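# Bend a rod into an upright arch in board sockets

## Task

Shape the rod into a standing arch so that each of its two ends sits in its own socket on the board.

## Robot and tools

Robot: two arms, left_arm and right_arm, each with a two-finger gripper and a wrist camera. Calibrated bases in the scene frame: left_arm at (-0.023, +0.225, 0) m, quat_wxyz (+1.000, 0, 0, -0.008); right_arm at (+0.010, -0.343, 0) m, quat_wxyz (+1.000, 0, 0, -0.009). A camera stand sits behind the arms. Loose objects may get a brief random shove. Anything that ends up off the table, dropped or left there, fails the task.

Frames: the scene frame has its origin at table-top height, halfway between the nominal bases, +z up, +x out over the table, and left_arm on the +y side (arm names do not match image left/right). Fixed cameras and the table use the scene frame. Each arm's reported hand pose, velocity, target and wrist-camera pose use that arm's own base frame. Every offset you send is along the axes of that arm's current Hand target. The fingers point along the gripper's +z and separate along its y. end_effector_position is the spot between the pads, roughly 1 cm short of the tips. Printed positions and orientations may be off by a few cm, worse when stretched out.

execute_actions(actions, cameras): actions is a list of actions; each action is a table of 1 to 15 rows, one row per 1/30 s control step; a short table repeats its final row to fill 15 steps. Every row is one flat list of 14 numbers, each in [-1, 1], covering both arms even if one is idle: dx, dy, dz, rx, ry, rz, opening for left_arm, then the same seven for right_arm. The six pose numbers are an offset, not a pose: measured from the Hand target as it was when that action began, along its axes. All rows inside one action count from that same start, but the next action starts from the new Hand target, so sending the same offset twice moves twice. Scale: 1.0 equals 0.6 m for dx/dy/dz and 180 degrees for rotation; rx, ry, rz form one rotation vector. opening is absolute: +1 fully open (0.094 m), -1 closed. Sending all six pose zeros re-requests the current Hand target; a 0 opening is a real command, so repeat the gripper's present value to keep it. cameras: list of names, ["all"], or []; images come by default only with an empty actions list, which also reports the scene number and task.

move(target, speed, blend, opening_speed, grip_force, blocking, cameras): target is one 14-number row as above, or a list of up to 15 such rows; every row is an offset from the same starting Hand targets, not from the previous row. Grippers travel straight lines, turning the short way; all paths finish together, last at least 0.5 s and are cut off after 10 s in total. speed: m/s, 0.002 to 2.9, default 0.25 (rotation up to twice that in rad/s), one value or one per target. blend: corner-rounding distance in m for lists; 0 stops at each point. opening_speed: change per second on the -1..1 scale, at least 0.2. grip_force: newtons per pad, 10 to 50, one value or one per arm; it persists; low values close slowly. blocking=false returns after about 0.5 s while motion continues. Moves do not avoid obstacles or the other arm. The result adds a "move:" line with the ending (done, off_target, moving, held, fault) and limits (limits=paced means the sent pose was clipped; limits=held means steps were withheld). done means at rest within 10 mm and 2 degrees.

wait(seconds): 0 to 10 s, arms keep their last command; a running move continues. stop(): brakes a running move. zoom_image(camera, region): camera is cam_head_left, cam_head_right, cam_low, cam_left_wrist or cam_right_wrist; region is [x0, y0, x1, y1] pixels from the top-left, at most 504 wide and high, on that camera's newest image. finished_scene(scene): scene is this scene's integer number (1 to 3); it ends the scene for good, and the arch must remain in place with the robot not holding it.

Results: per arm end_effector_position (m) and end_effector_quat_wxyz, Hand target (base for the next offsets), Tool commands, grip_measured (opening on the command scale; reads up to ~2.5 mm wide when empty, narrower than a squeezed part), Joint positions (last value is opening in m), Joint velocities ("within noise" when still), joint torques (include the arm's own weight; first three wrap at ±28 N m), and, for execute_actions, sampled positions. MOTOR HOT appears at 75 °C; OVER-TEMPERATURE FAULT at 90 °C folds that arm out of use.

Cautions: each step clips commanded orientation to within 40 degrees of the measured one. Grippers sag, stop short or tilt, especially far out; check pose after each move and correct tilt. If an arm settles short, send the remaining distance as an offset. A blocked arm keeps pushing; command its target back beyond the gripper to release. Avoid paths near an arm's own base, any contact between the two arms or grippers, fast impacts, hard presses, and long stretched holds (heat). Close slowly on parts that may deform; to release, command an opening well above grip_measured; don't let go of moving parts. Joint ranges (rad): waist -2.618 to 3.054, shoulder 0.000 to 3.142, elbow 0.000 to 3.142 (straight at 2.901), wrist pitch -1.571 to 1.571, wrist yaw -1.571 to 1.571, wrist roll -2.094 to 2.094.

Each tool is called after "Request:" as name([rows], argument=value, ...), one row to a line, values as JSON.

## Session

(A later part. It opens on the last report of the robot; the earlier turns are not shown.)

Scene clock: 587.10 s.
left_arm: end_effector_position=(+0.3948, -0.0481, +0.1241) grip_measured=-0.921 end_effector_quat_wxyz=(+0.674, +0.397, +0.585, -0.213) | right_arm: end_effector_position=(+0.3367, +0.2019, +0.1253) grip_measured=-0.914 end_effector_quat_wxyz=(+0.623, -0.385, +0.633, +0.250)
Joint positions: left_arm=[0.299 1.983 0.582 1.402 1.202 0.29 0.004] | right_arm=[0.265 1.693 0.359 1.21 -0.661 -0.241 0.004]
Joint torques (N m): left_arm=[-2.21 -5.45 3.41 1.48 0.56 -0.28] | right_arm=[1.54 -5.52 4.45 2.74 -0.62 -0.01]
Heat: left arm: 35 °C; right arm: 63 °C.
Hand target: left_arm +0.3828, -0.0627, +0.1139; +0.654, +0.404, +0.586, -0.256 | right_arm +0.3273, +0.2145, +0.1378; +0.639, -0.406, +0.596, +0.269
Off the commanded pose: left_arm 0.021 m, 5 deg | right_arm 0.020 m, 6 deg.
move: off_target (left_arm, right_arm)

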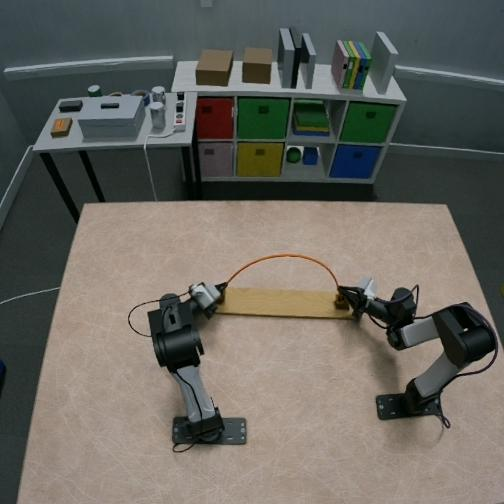

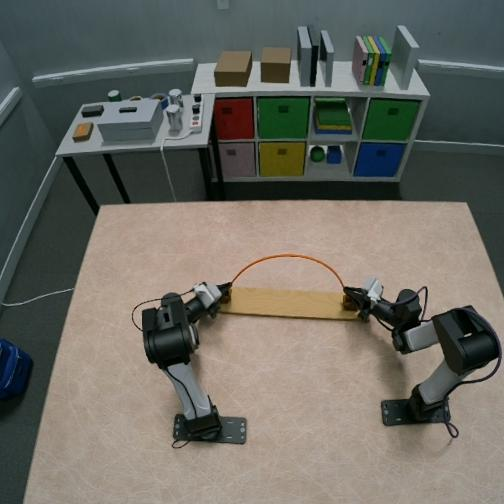

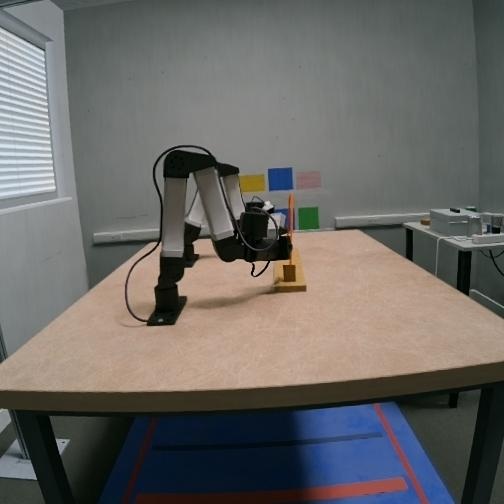

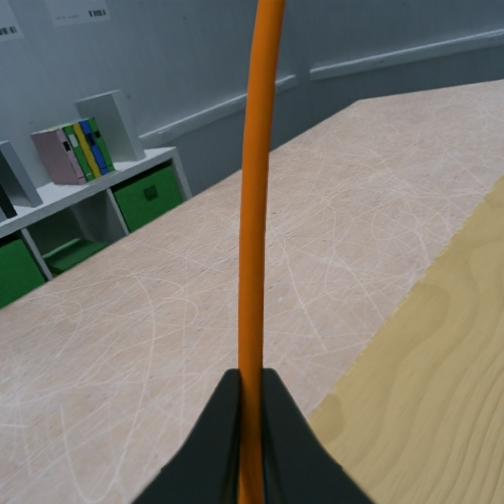

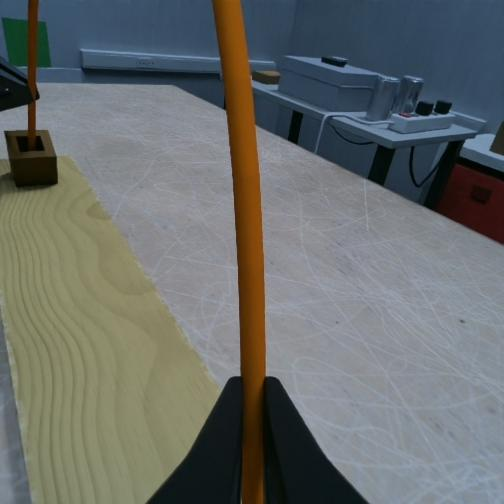

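Request:
move(target=[0.0370, -0.0030, -0.0078, 0, 0, 0, -1, 0.0445, 0.0006, -0.0110, 0, 0, 0, -1], speed=0.06, cameras=["all"])

Request:
zoom_image(camera="cam_right_wrist", region=[0, 60, 140, 200])

Request:
zoom_image(camera="cam_low", region=[240, 180, 340, 300])

Request:
zoom_image(camera="cam_head_right", region=[325, 270, 375, 320])

Scene clock: 599.87 s.
left_arm: end_effector_position=(+0.3935, -0.0468, +0.1024) grip_measured=-0.921 end_effector_quat_wxyz=(+0.670, +0.396, +0.588, -0.219) | right_arm: end_effector_position=(+0.3374, +0.1972, +0.1065) grip_measured=-0.914 end_effector_quat_wxyz=(+0.634, -0.388, +0.622, +0.248)
Joint positions: left_arm=[0.306 2.078 0.582 1.48 1.214 0.29 0.004] | right_arm=[0.243 1.849 0.339 1.414 -0.685 -0.246 0.004]
Joint torques (N m): left_arm=[-1.1 -4.51 3.67 1.62 0.64 -0.21] | right_arm=[0.18 -5.61 3.07 2.5 -0.75 0.01]
Heat: left arm: 34 °C; right arm: 60 °C.
Hand target: left_arm +0.3828, -0.0567, +0.0920; +0.654, +0.404, +0.586, -0.256 | right_arm +0.3273, +0.2055, +0.1119; +0.639, -0.406, +0.596, +0.269
Off the commanded pose: left_arm 0.018 m, 5 deg | right_arm 0.014 m, 4 deg.
move: off_target (left_arm, right_arm)

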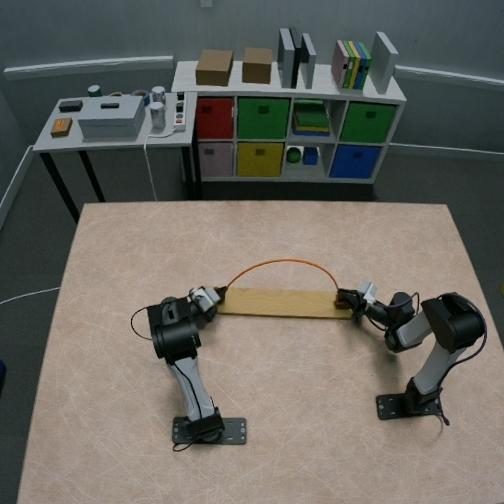

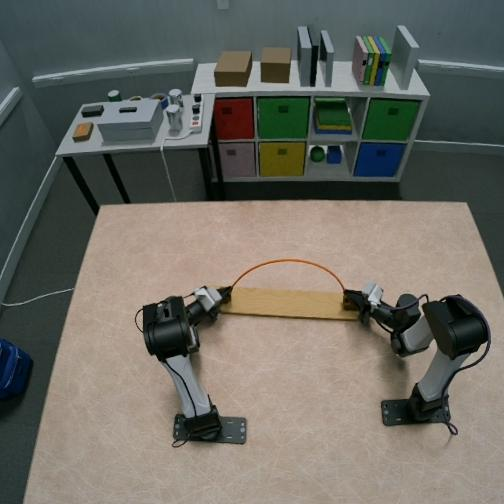

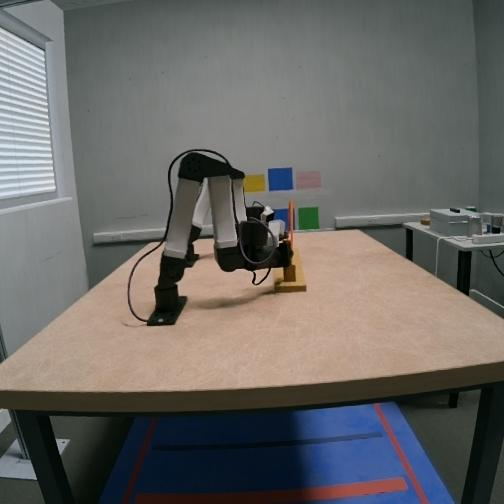

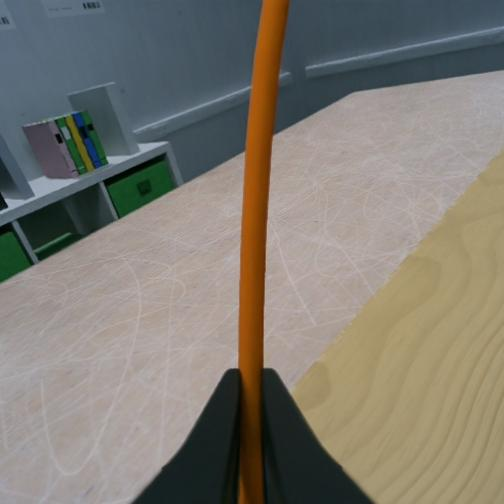

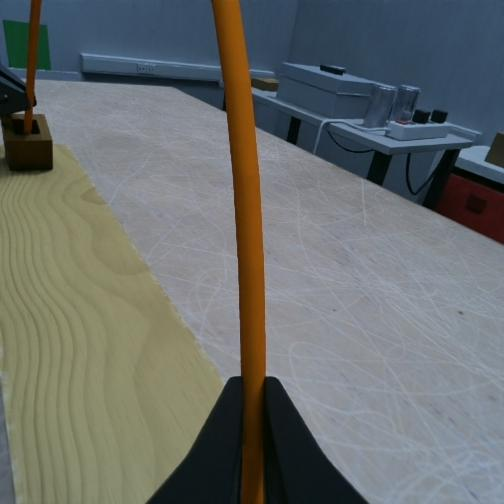

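Scaled by 3.600.

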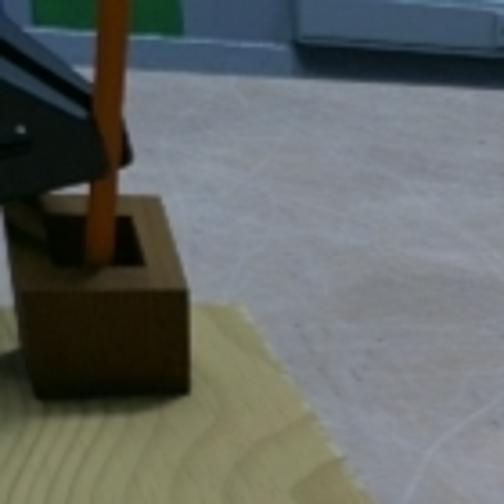

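Scaled by 4.200.

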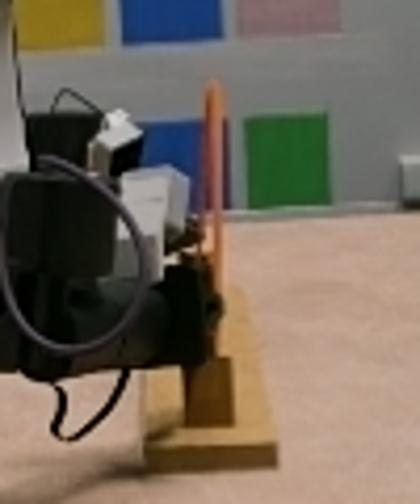

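Scaled by 10.080.

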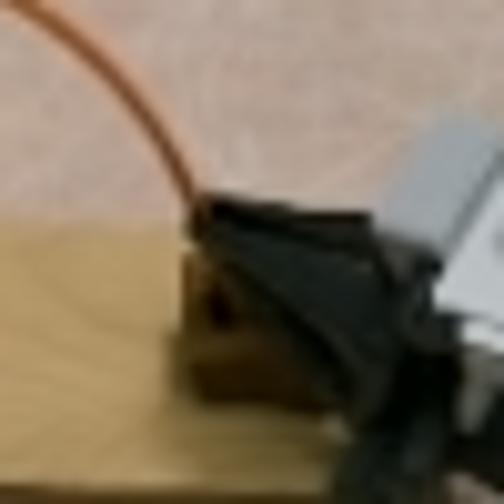

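Request:
move(target=[0.0133, -0.0017, 0.0011, -0.0031, -0.0120, 0.0184, -1, 0.0151, 0.0012, -0.0022, 0.0015, -0.0058, -0.0093, -1], speed=0.05, cameras=["all"])

Request:
zoom_image(camera="cam_right_wrist", region=[0, 60, 140, 200])

Request:
zoom_image(camera="cam_low", region=[240, 180, 340, 300])

Request:
zoom_image(camera="cam_head_right", region=[325, 270, 375, 320])

Scene clock: 733.83 s.
left_arm: end_effector_position=(+0.3934, -0.0484, +0.0995) grip_measured=-0.921 end_effector_quat_wxyz=(+0.671, +0.409, +0.576, -0.226) | right_arm: end_effector_position=(+0.3356, +0.1987, +0.1038) grip_measured=-0.914 end_effector_quat_wxyz=(+0.641, -0.397, +0.608, +0.250)
Joint positions: left_arm=[0.307 2.113 0.604 1.514 1.249 0.289 0.004] | right_arm=[0.24 1.902 0.339 1.491 -0.71 -0.254 0.004]
Joint torques (N m): left_arm=[-1.35 -2.1 2.41 2.31 0.3 -0.01] | right_arm=[-0.18 -3 2.35 2.77 -0.53 -0.06]
Heat: left arm: 32 °C; right arm: 55 °C.
Hand target: left_arm +0.3838, -0.0567, +0.0839; +0.674, +0.413, +0.563, -0.242 | right_arm +0.3273, +0.2035, +0.1030; +0.649, -0.410, +0.584, +0.262
Off the commanded pose: left_arm 0.020 m, 2 deg | right_arm 0.010 m, 4 deg.
joint sent to its limit (left arm) — joint 4 (wrist pitch), upper limit. The joint targets still meet the commanded pose.
joint sent to its limit (right arm) — joint 4 (wrist pitch), upper limit. The joint targets still meet the commanded pose.
move: off_target (left_arm, right_arm)

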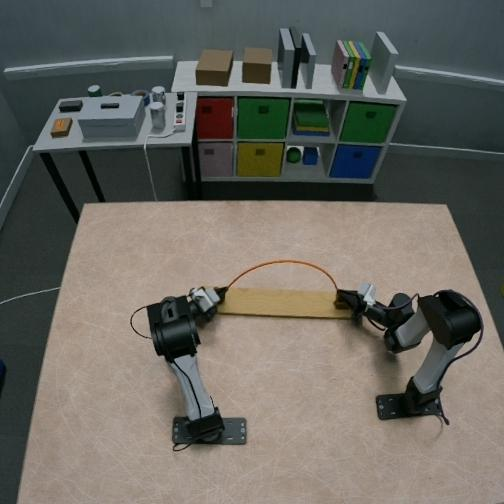

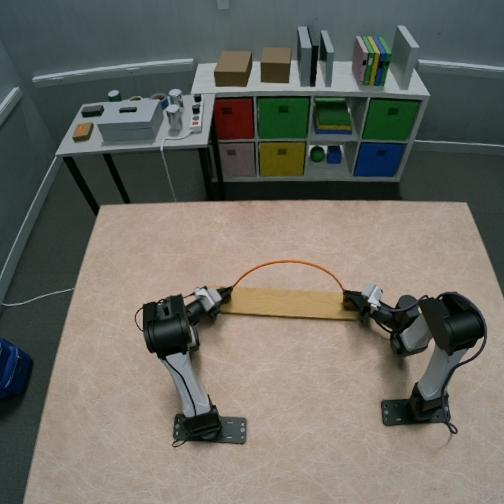

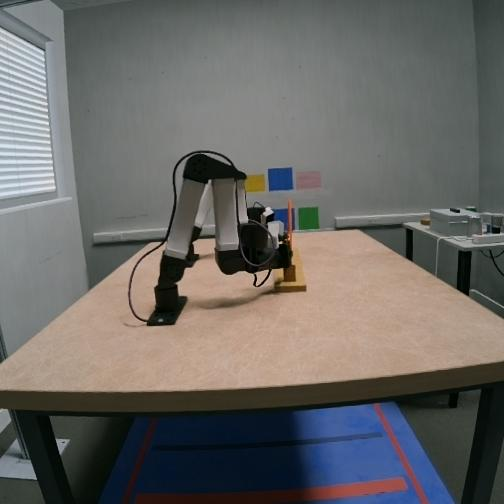

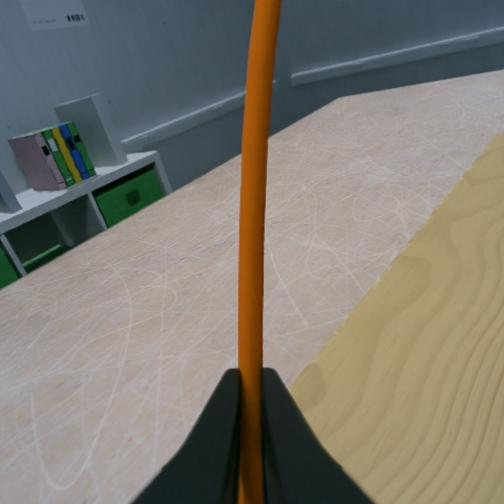

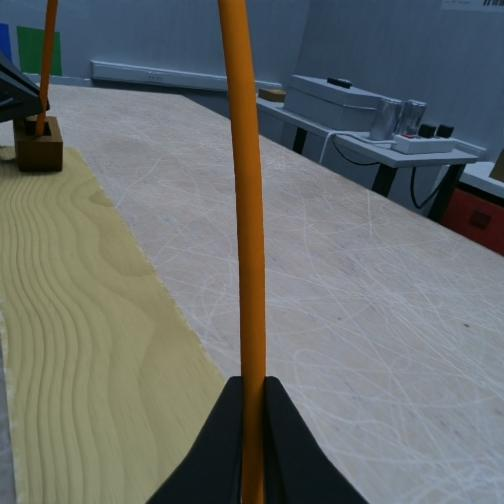

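Scaled by 3.600.

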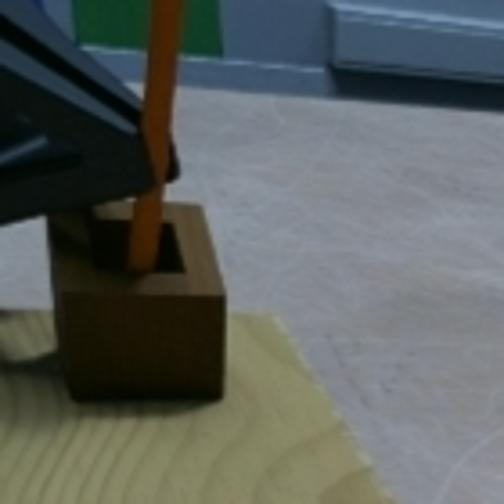

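Scaled by 4.200.

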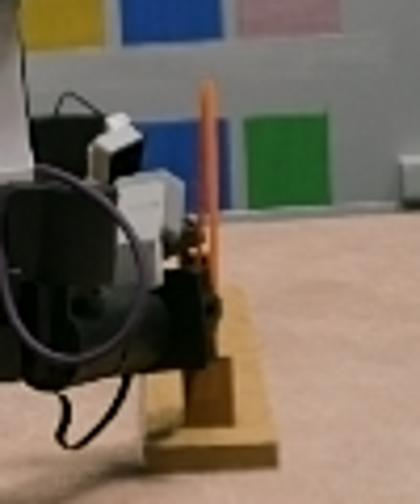

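Scaled by 10.080.

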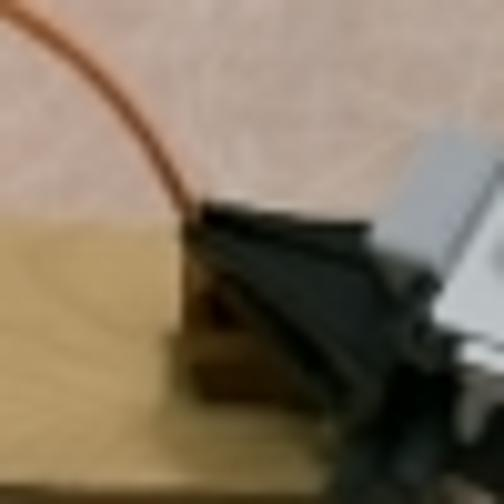

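Request:
move(target=[-0.0022, 0.0151, 0.0095, 0, 0, 0.039, -1, -0.0056, -0.0056, 0.0026, 0, 0, 0, -1], speed=0.05, cameras=["all"])

Request:
zoom_image(camera="cam_right_wrist", region=[0, 60, 140, 200])

Request:
zoom_image(camera="cam_low", region=[240, 180, 340, 300])

Request:
zoom_image(camera="cam_head_right", region=[325, 270, 375, 320])

Scene clock: 785.30 s.
left_arm: end_effector_position=(+0.3959, -0.0490, +0.0993) grip_measured=-0.921 end_effector_quat_wxyz=(+0.677, +0.435, +0.555, -0.211) | right_arm: end_effector_position=(+0.3372, +0.1976, +0.1050) grip_measured=-0.914 end_effector_quat_wxyz=(+0.642, -0.396, +0.607, +0.250)
Joint positions: left_arm=[0.307 2.13 0.632 1.514 1.274 0.347 0.004] | right_arm=[0.235 1.902 0.343 1.491 -0.713 -0.251 0.004]
Joint torques (N m): left_arm=[-2.13 -2.71 3.62 2.26 0.03 0.33] | right_arm=[-0.01 -4.22 3.12 2.6 -0.53 -0.01]
Heat: left arm: 36 °C; right arm: 65 °C.
Hand target: left_arm +0.3938, -0.0567, +0.0879; +0.688, +0.447, +0.537, -0.200 | right_arm +0.3304, +0.2035, +0.1071; +0.649, -0.410, +0.584, +0.262
Off the commanded pose: left_arm 0.014 m, 3 deg | right_arm 0.009 m, 4 deg.
joint sent to its limit (left arm) — joint 4 (wrist pitch), upper limit. The joint targets still meet the commanded pose.
move: off_target (left_arm, right_arm)

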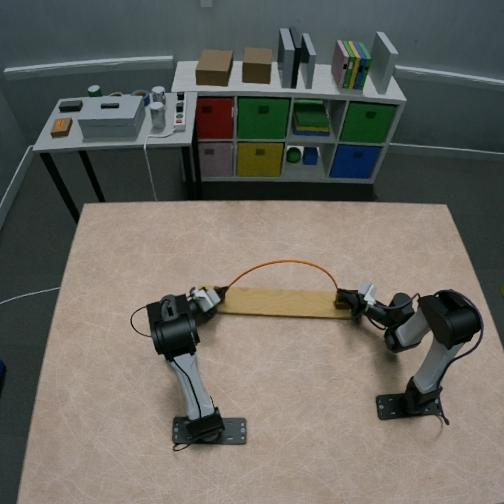

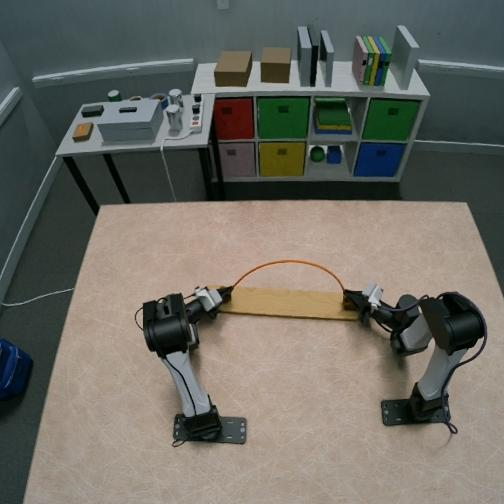

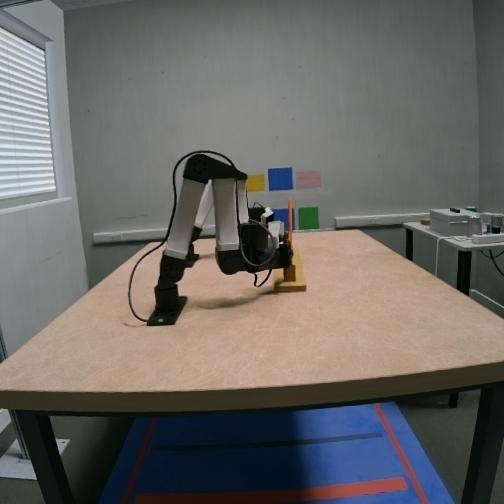

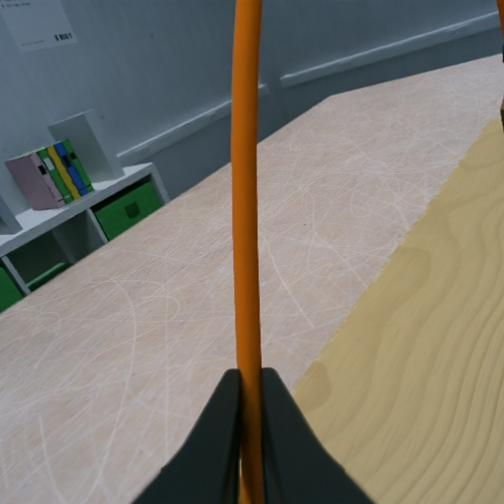

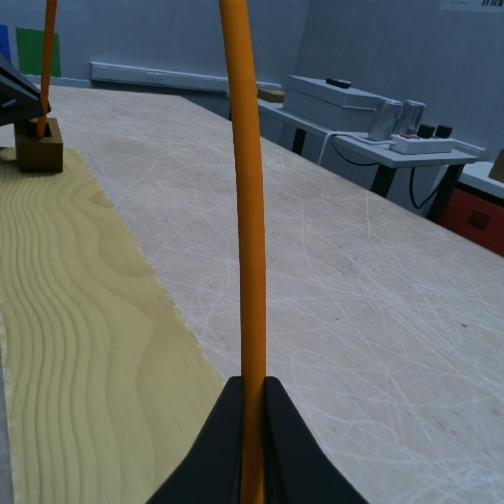

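Scaled by 3.600.

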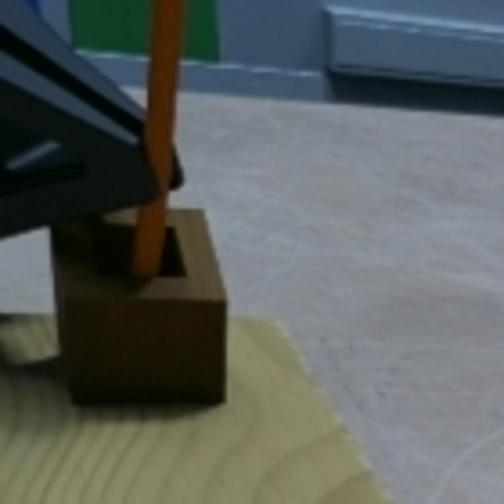

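Scaled by 4.200.

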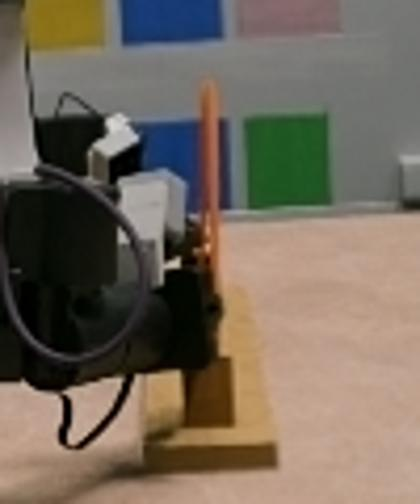

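Scaled by 10.080.

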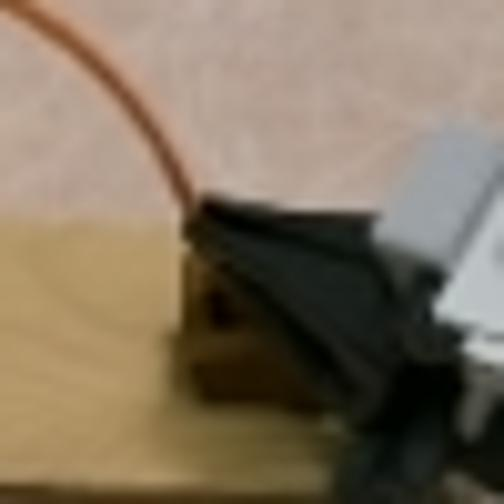

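Request:
move(target=[-0.0149, 0.0156, 0.0061, 0, 0, 0, -1, -0.0130, -0.0030, -0.0002, 0, 0, 0, -1], speed=0.05, cameras=["all"])

Request:
zoom_image(camera="cam_right_wrist", region=[0, 60, 140, 200])

Request:
zoom_image(camera="cam_low", region=[240, 180, 340, 300])

Scene clock: 804.37 s.
left_arm: end_effector_position=(+0.3976, -0.0485, +0.1010) grip_measured=-0.921 end_effector_quat_wxyz=(+0.678, +0.437, +0.553, -0.210) | right_arm: end_effector_position=(+0.3370, +0.1977, +0.1057) grip_measured=-0.914 end_effector_quat_wxyz=(+0.643, -0.397, +0.606, +0.250)
Joint positions: left_arm=[0.307 2.13 0.64 1.514 1.275 0.345 0.004] | right_arm=[0.235 1.9 0.343 1.491 -0.714 -0.252 0.004]
Joint torques (N m): left_arm=[-2.67 -4.66 5 2.21 -0.06 -0.12] | right_arm=[0.01 -8.46 3.29 2.17 -0.53 0.02]
Heat: left arm: 37 °C; right arm: 64 °C.
Hand target: left_arm +0.3999, -0.0566, +0.0999; +0.688, +0.447, +0.537, -0.200 | right_arm +0.3304, +0.2035, +0.1151; +0.649, -0.410, +0.584, +0.262
Off the commanded pose: left_arm 0.008 m, 3 deg | right_arm 0.013 m, 3 deg.
move: off_target (left_arm, right_arm)

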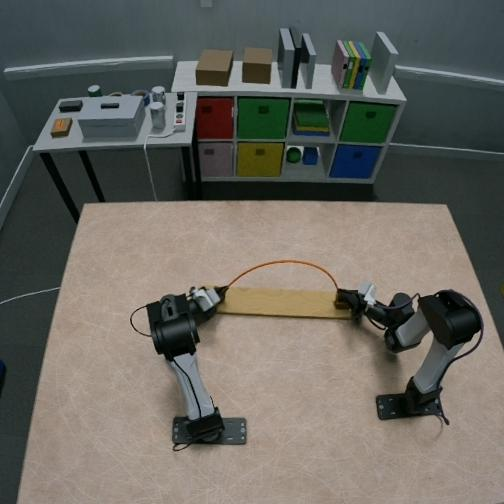

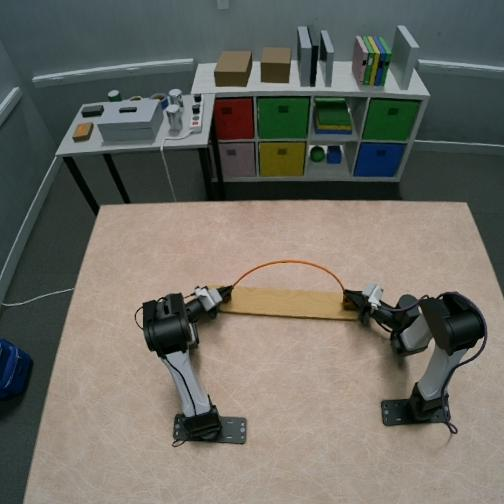

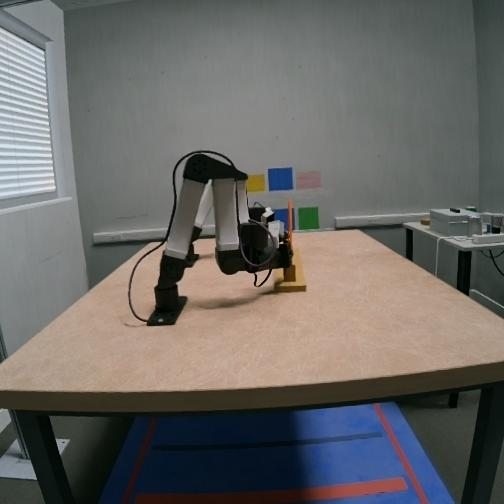

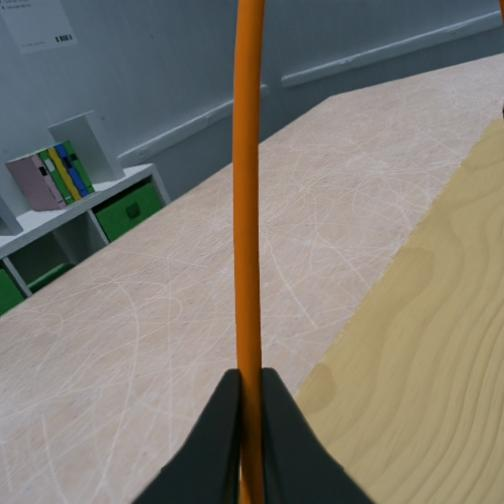

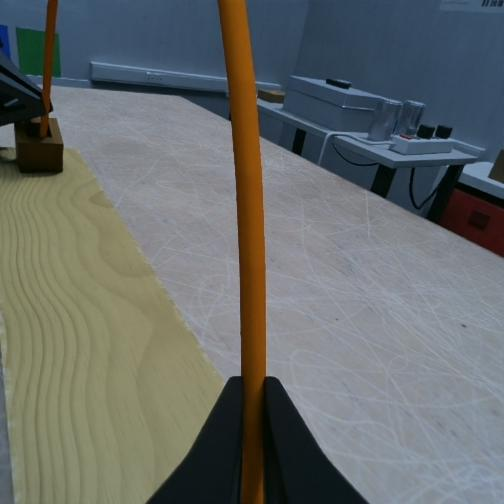

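Scaled by 3.600.

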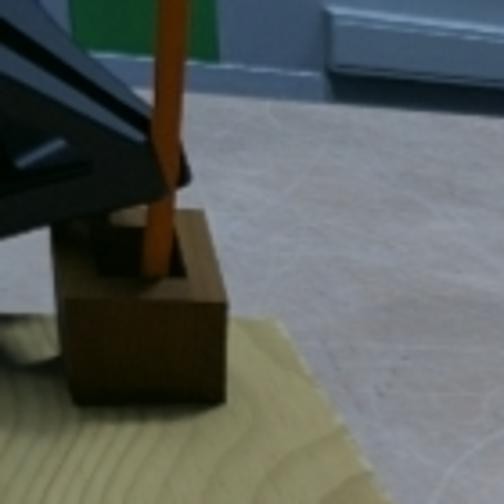

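Scaled by 4.200.

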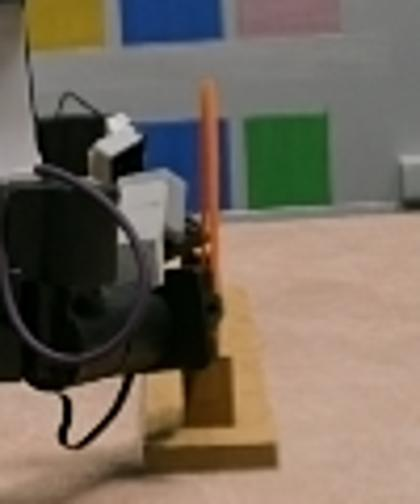

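Request:
move(target=[-0.0004, 0.0153, 0.0095, 0, 0, 0, -1, 0, 0, 0, 0, 0, 0, -1], speed=0.05, cameras=["all"])

Request:
zoom_image(camera="cam_right_wrist", region=[0, 60, 140, 200])

Request:
zoom_image(camera="cam_low", region=[240, 180, 340, 300])

Scene clock: 810.73 s.
left_arm: end_effector_position=(+0.4093, -0.0456, +0.1045) grip_measured=-0.921 end_effector_quat_wxyz=(+0.685, +0.433, +0.552, -0.196) | right_arm: end_effector_position=(+0.3370, +0.1977, +0.1057) grip_measured=-0.914 end_effector_quat_wxyz=(+0.643, -0.398, +0.605, +0.248)
Joint positions: left_arm=[0.301 2.14 0.674 1.514 1.243 0.342 0.004] | right_arm=[0.235 1.9 0.343 1.491 -0.714 -0.257 0.004]
Joint torques (N m): left_arm=[-2.81 -5.38 5.83 1.95 0.07 -0.2] | right_arm=[0.01 -8.44 3.3 2.17 -0.52 0.03]
Heat: left arm: 37 °C; right arm: 62 °C.
Hand target: left_arm +0.4099, -0.0565, +0.1040; +0.688, +0.447, +0.537, -0.200 | right_arm +0.3304, +0.2035, +0.1151; +0.649, -0.410, +0.584, +0.262
Off the commanded pose: left_arm 0.011 m, 2 deg | right_arm 0.013 m, 3 deg.
move: off_target (left_arm, right_arm)

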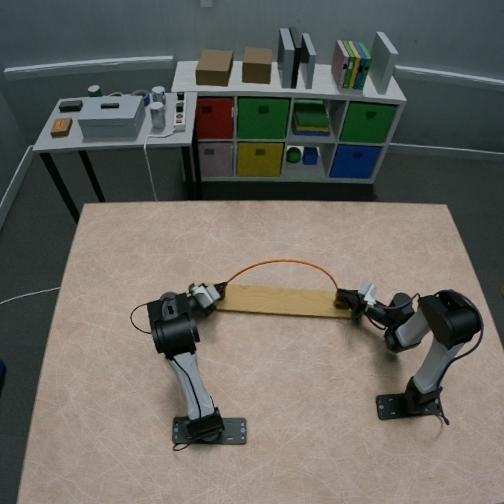

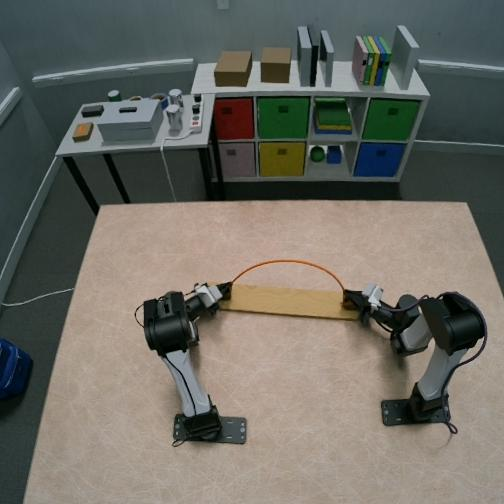

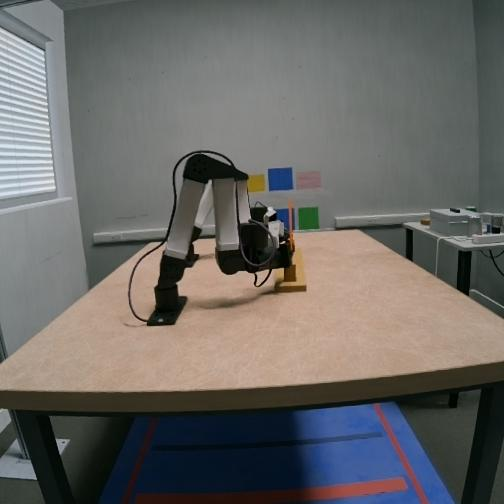

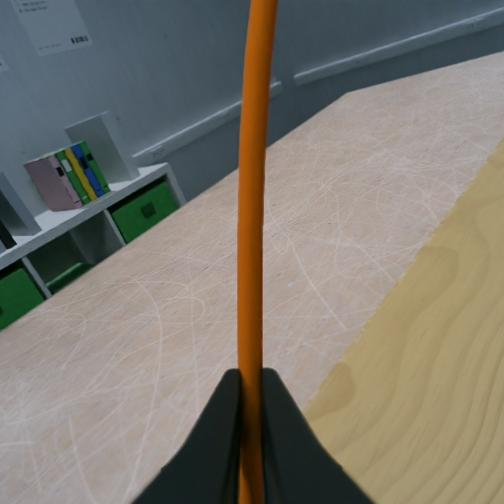

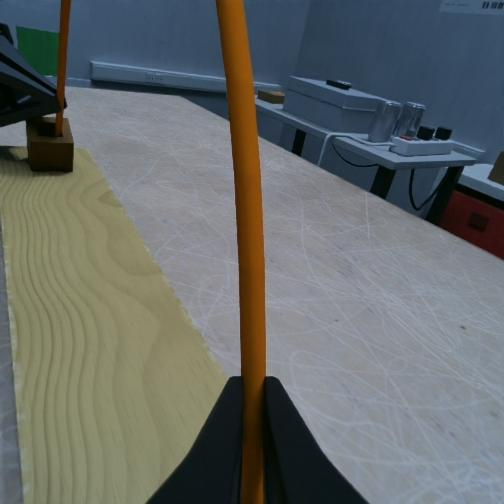

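Scaled by 3.600.

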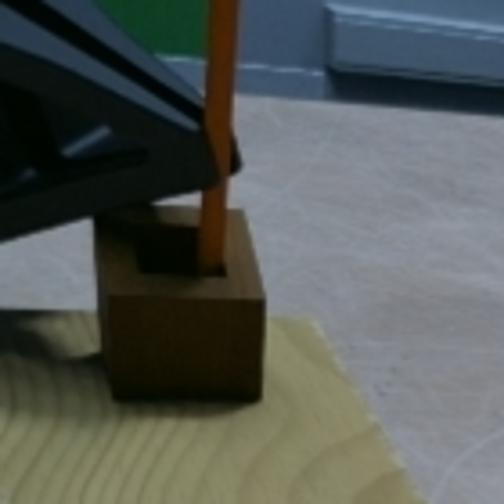

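Scaled by 4.200.

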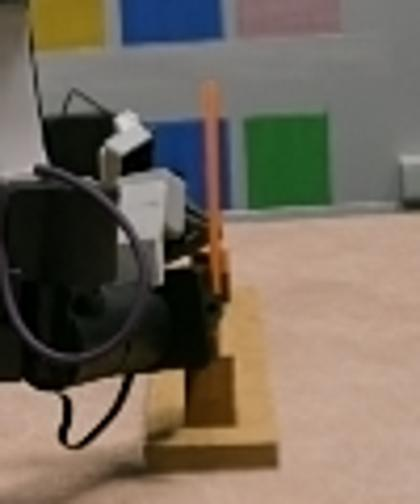

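Request:
move(target=[0, 0, 0, 0, 0, 0, -1, 0.0015, -0.0068, 0.0045, 0, 0, 0.0194, -1], speed=0.05, cameras=["all"])

Request:
zoom_image(camera="cam_low", region=[240, 180, 340, 300])

Request:
zoom_image(camera="cam_right_wrist", region=[0, 60, 140, 200])

Request:
zoom_image(camera="cam_head_right", region=[325, 270, 375, 320])

Scene clock: 836.17 s.
left_arm: end_effector_position=(+0.4093, -0.0456, +0.1045) grip_measured=-0.921 end_effector_quat_wxyz=(+0.685, +0.433, +0.552, -0.196) | right_arm: end_effector_position=(+0.3395, +0.1963, +0.1072) grip_measured=-0.914 end_effector_quat_wxyz=(+0.640, -0.383, +0.613, +0.260)
Joint positions: left_arm=[0.301 2.14 0.674 1.514 1.243 0.342 0.004] | right_arm=[0.229 1.9 0.349 1.491 -0.714 -0.211 0.004]
Joint torques (N m): left_arm=[-2.8 -5.45 5.86 1.94 0.07 -0.19] | right_arm=[0.06 -7.83 4.64 2.04 -0.57 0.16]
Heat: left arm: 36 °C; right arm: 59 °C.
Hand target: left_arm +0.4099, -0.0565, +0.1040; +0.688, +0.447, +0.537, -0.200 | right_arm +0.3353, +0.2035, +0.1151; +0.641, -0.392, +0.596, +0.282
Off the commanded pose: left_arm 0.011 m, 2 deg | right_arm 0.011 m, 3 deg.
move: off_target (left_arm, right_arm)

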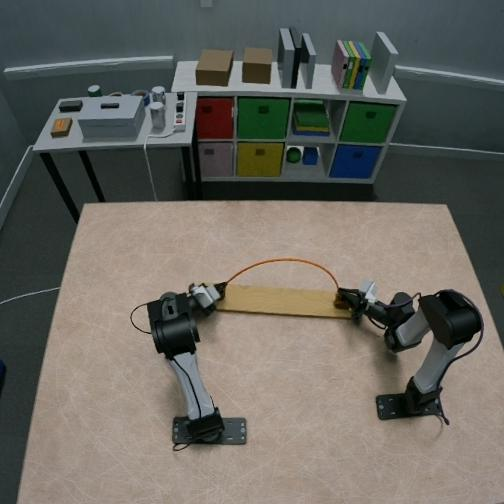

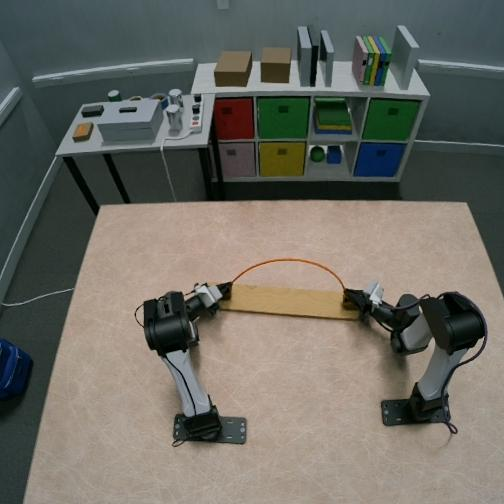

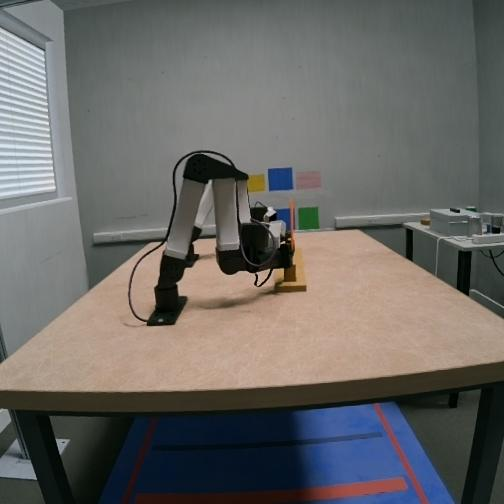

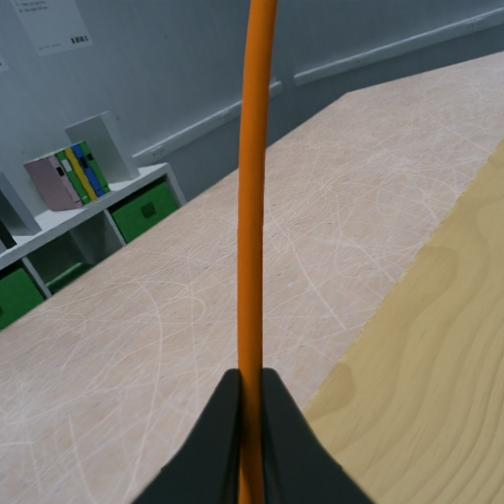

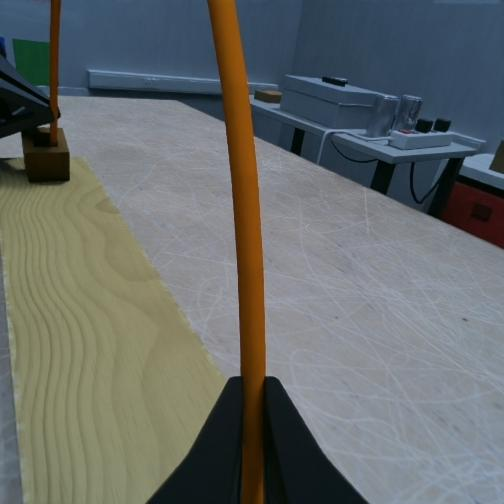

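Scaled by 4.200.

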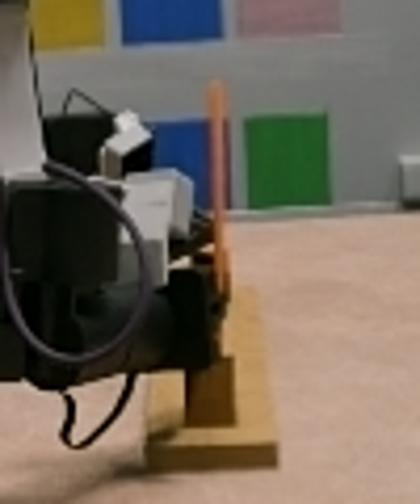

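Scaled by 3.600.

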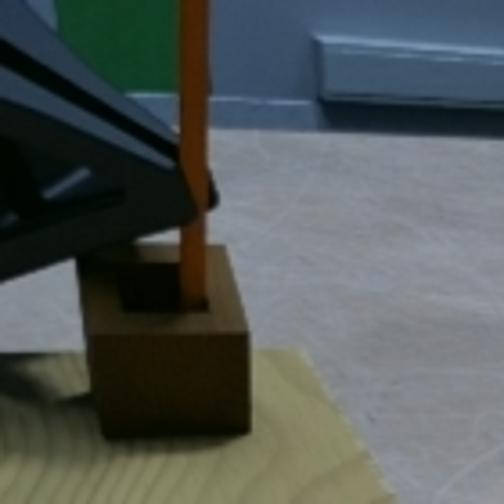

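Scaled by 10.080.

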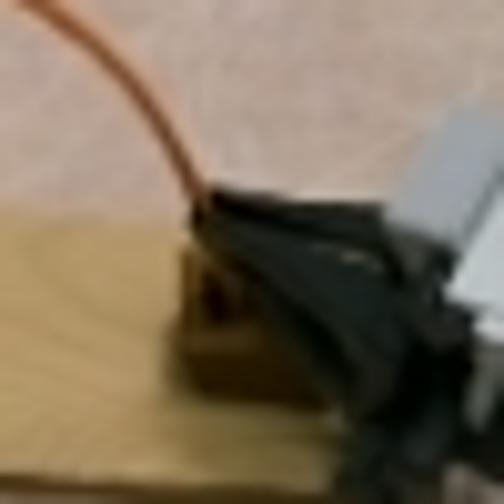

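Request:
move(target=[0, 0, 0, 0, 0, 0, -0.75, 0, 0, 0, 0, 0, 0, -0.75], opening_speed=0.3, speed=0.05, cameras=["all"])

Request:
zoom_image(camera="cam_low", region=[240, 180, 340, 300])

Request:
zoom_image(camera="cam_right_wrist", region=[0, 60, 140, 200])

Request:
zoom_image(camera="cam_head_right", region=[325, 270, 375, 320])

Scene clock: 849.73 s.
left_arm: end_effector_position=(+0.4093, -0.0517, +0.1021) grip_measured=-0.753 end_effector_quat_wxyz=(+0.683, +0.434, +0.552, -0.201) | right_arm: end_effector_position=(+0.3350, +0.1992, +0.1074) grip_measured=-0.753 end_effector_quat_wxyz=(+0.633, -0.386, +0.611, +0.277)
Joint positions: left_arm=[0.284 2.147 0.674 1.514 1.237 0.342 0.012] | right_arm=[0.228 1.9 0.349 1.491 -0.747 -0.191 0.012]
Joint torques (N m): left_arm=[-1.43 -5.97 5.89 1.94 0.14 -0.2] | right_arm=[0.13 -7.68 4.66 2.05 -0.19 0.07]
Heat: left arm: 36 °C; right arm: 57 °C.
Hand target: left_arm +0.4099, -0.0566, +0.1041; +0.688, +0.447, +0.536, -0.200 | right_arm +0.3353, +0.2035, +0.1151; +0.641, -0.392, +0.597, +0.282
Off the commanded pose: left_arm 0.005 m, 2 deg | right_arm 0.009 m, 2 deg.
move: done

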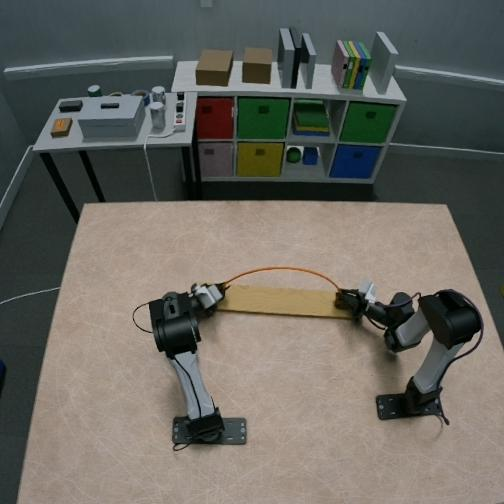

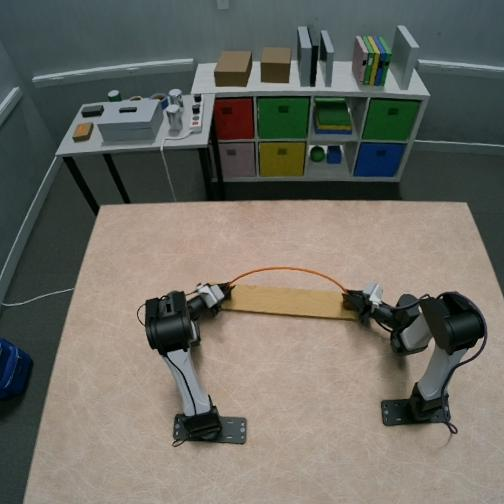

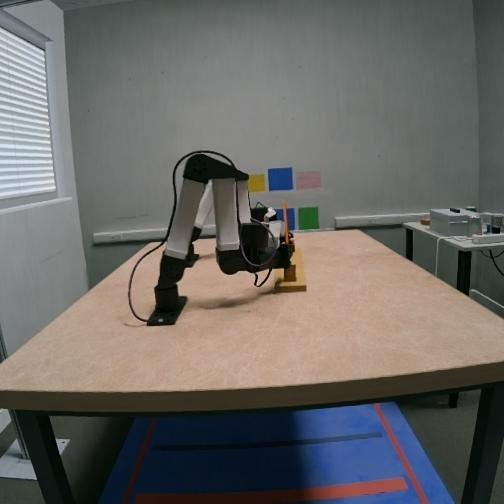

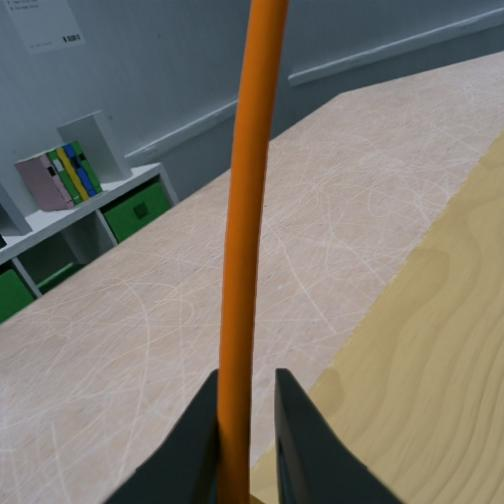

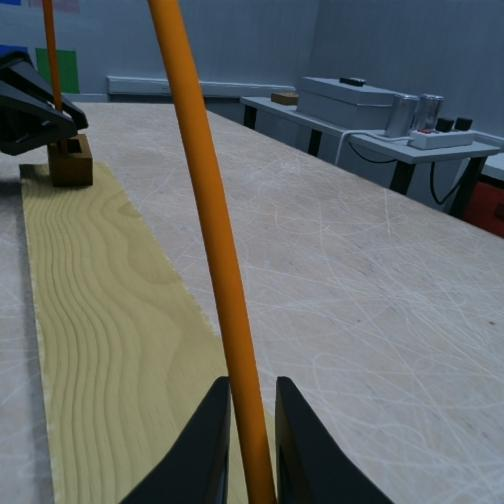

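Scaled by 4.200.

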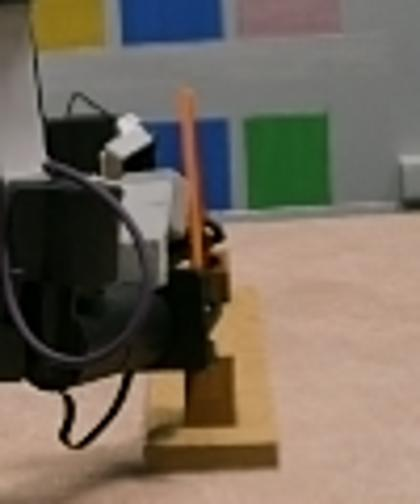

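Scaled by 3.600.

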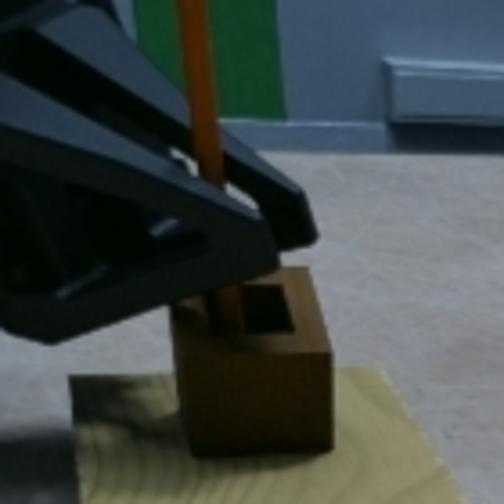

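Scaled by 10.080.

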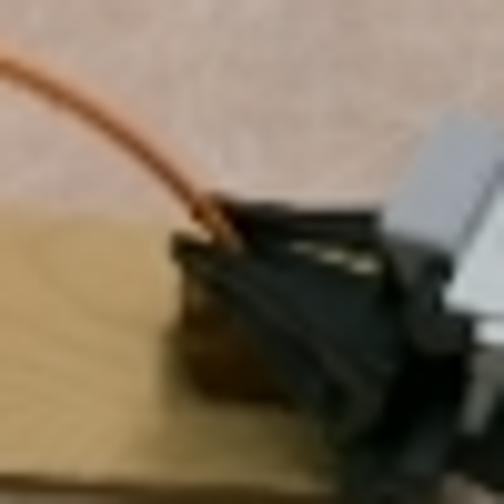

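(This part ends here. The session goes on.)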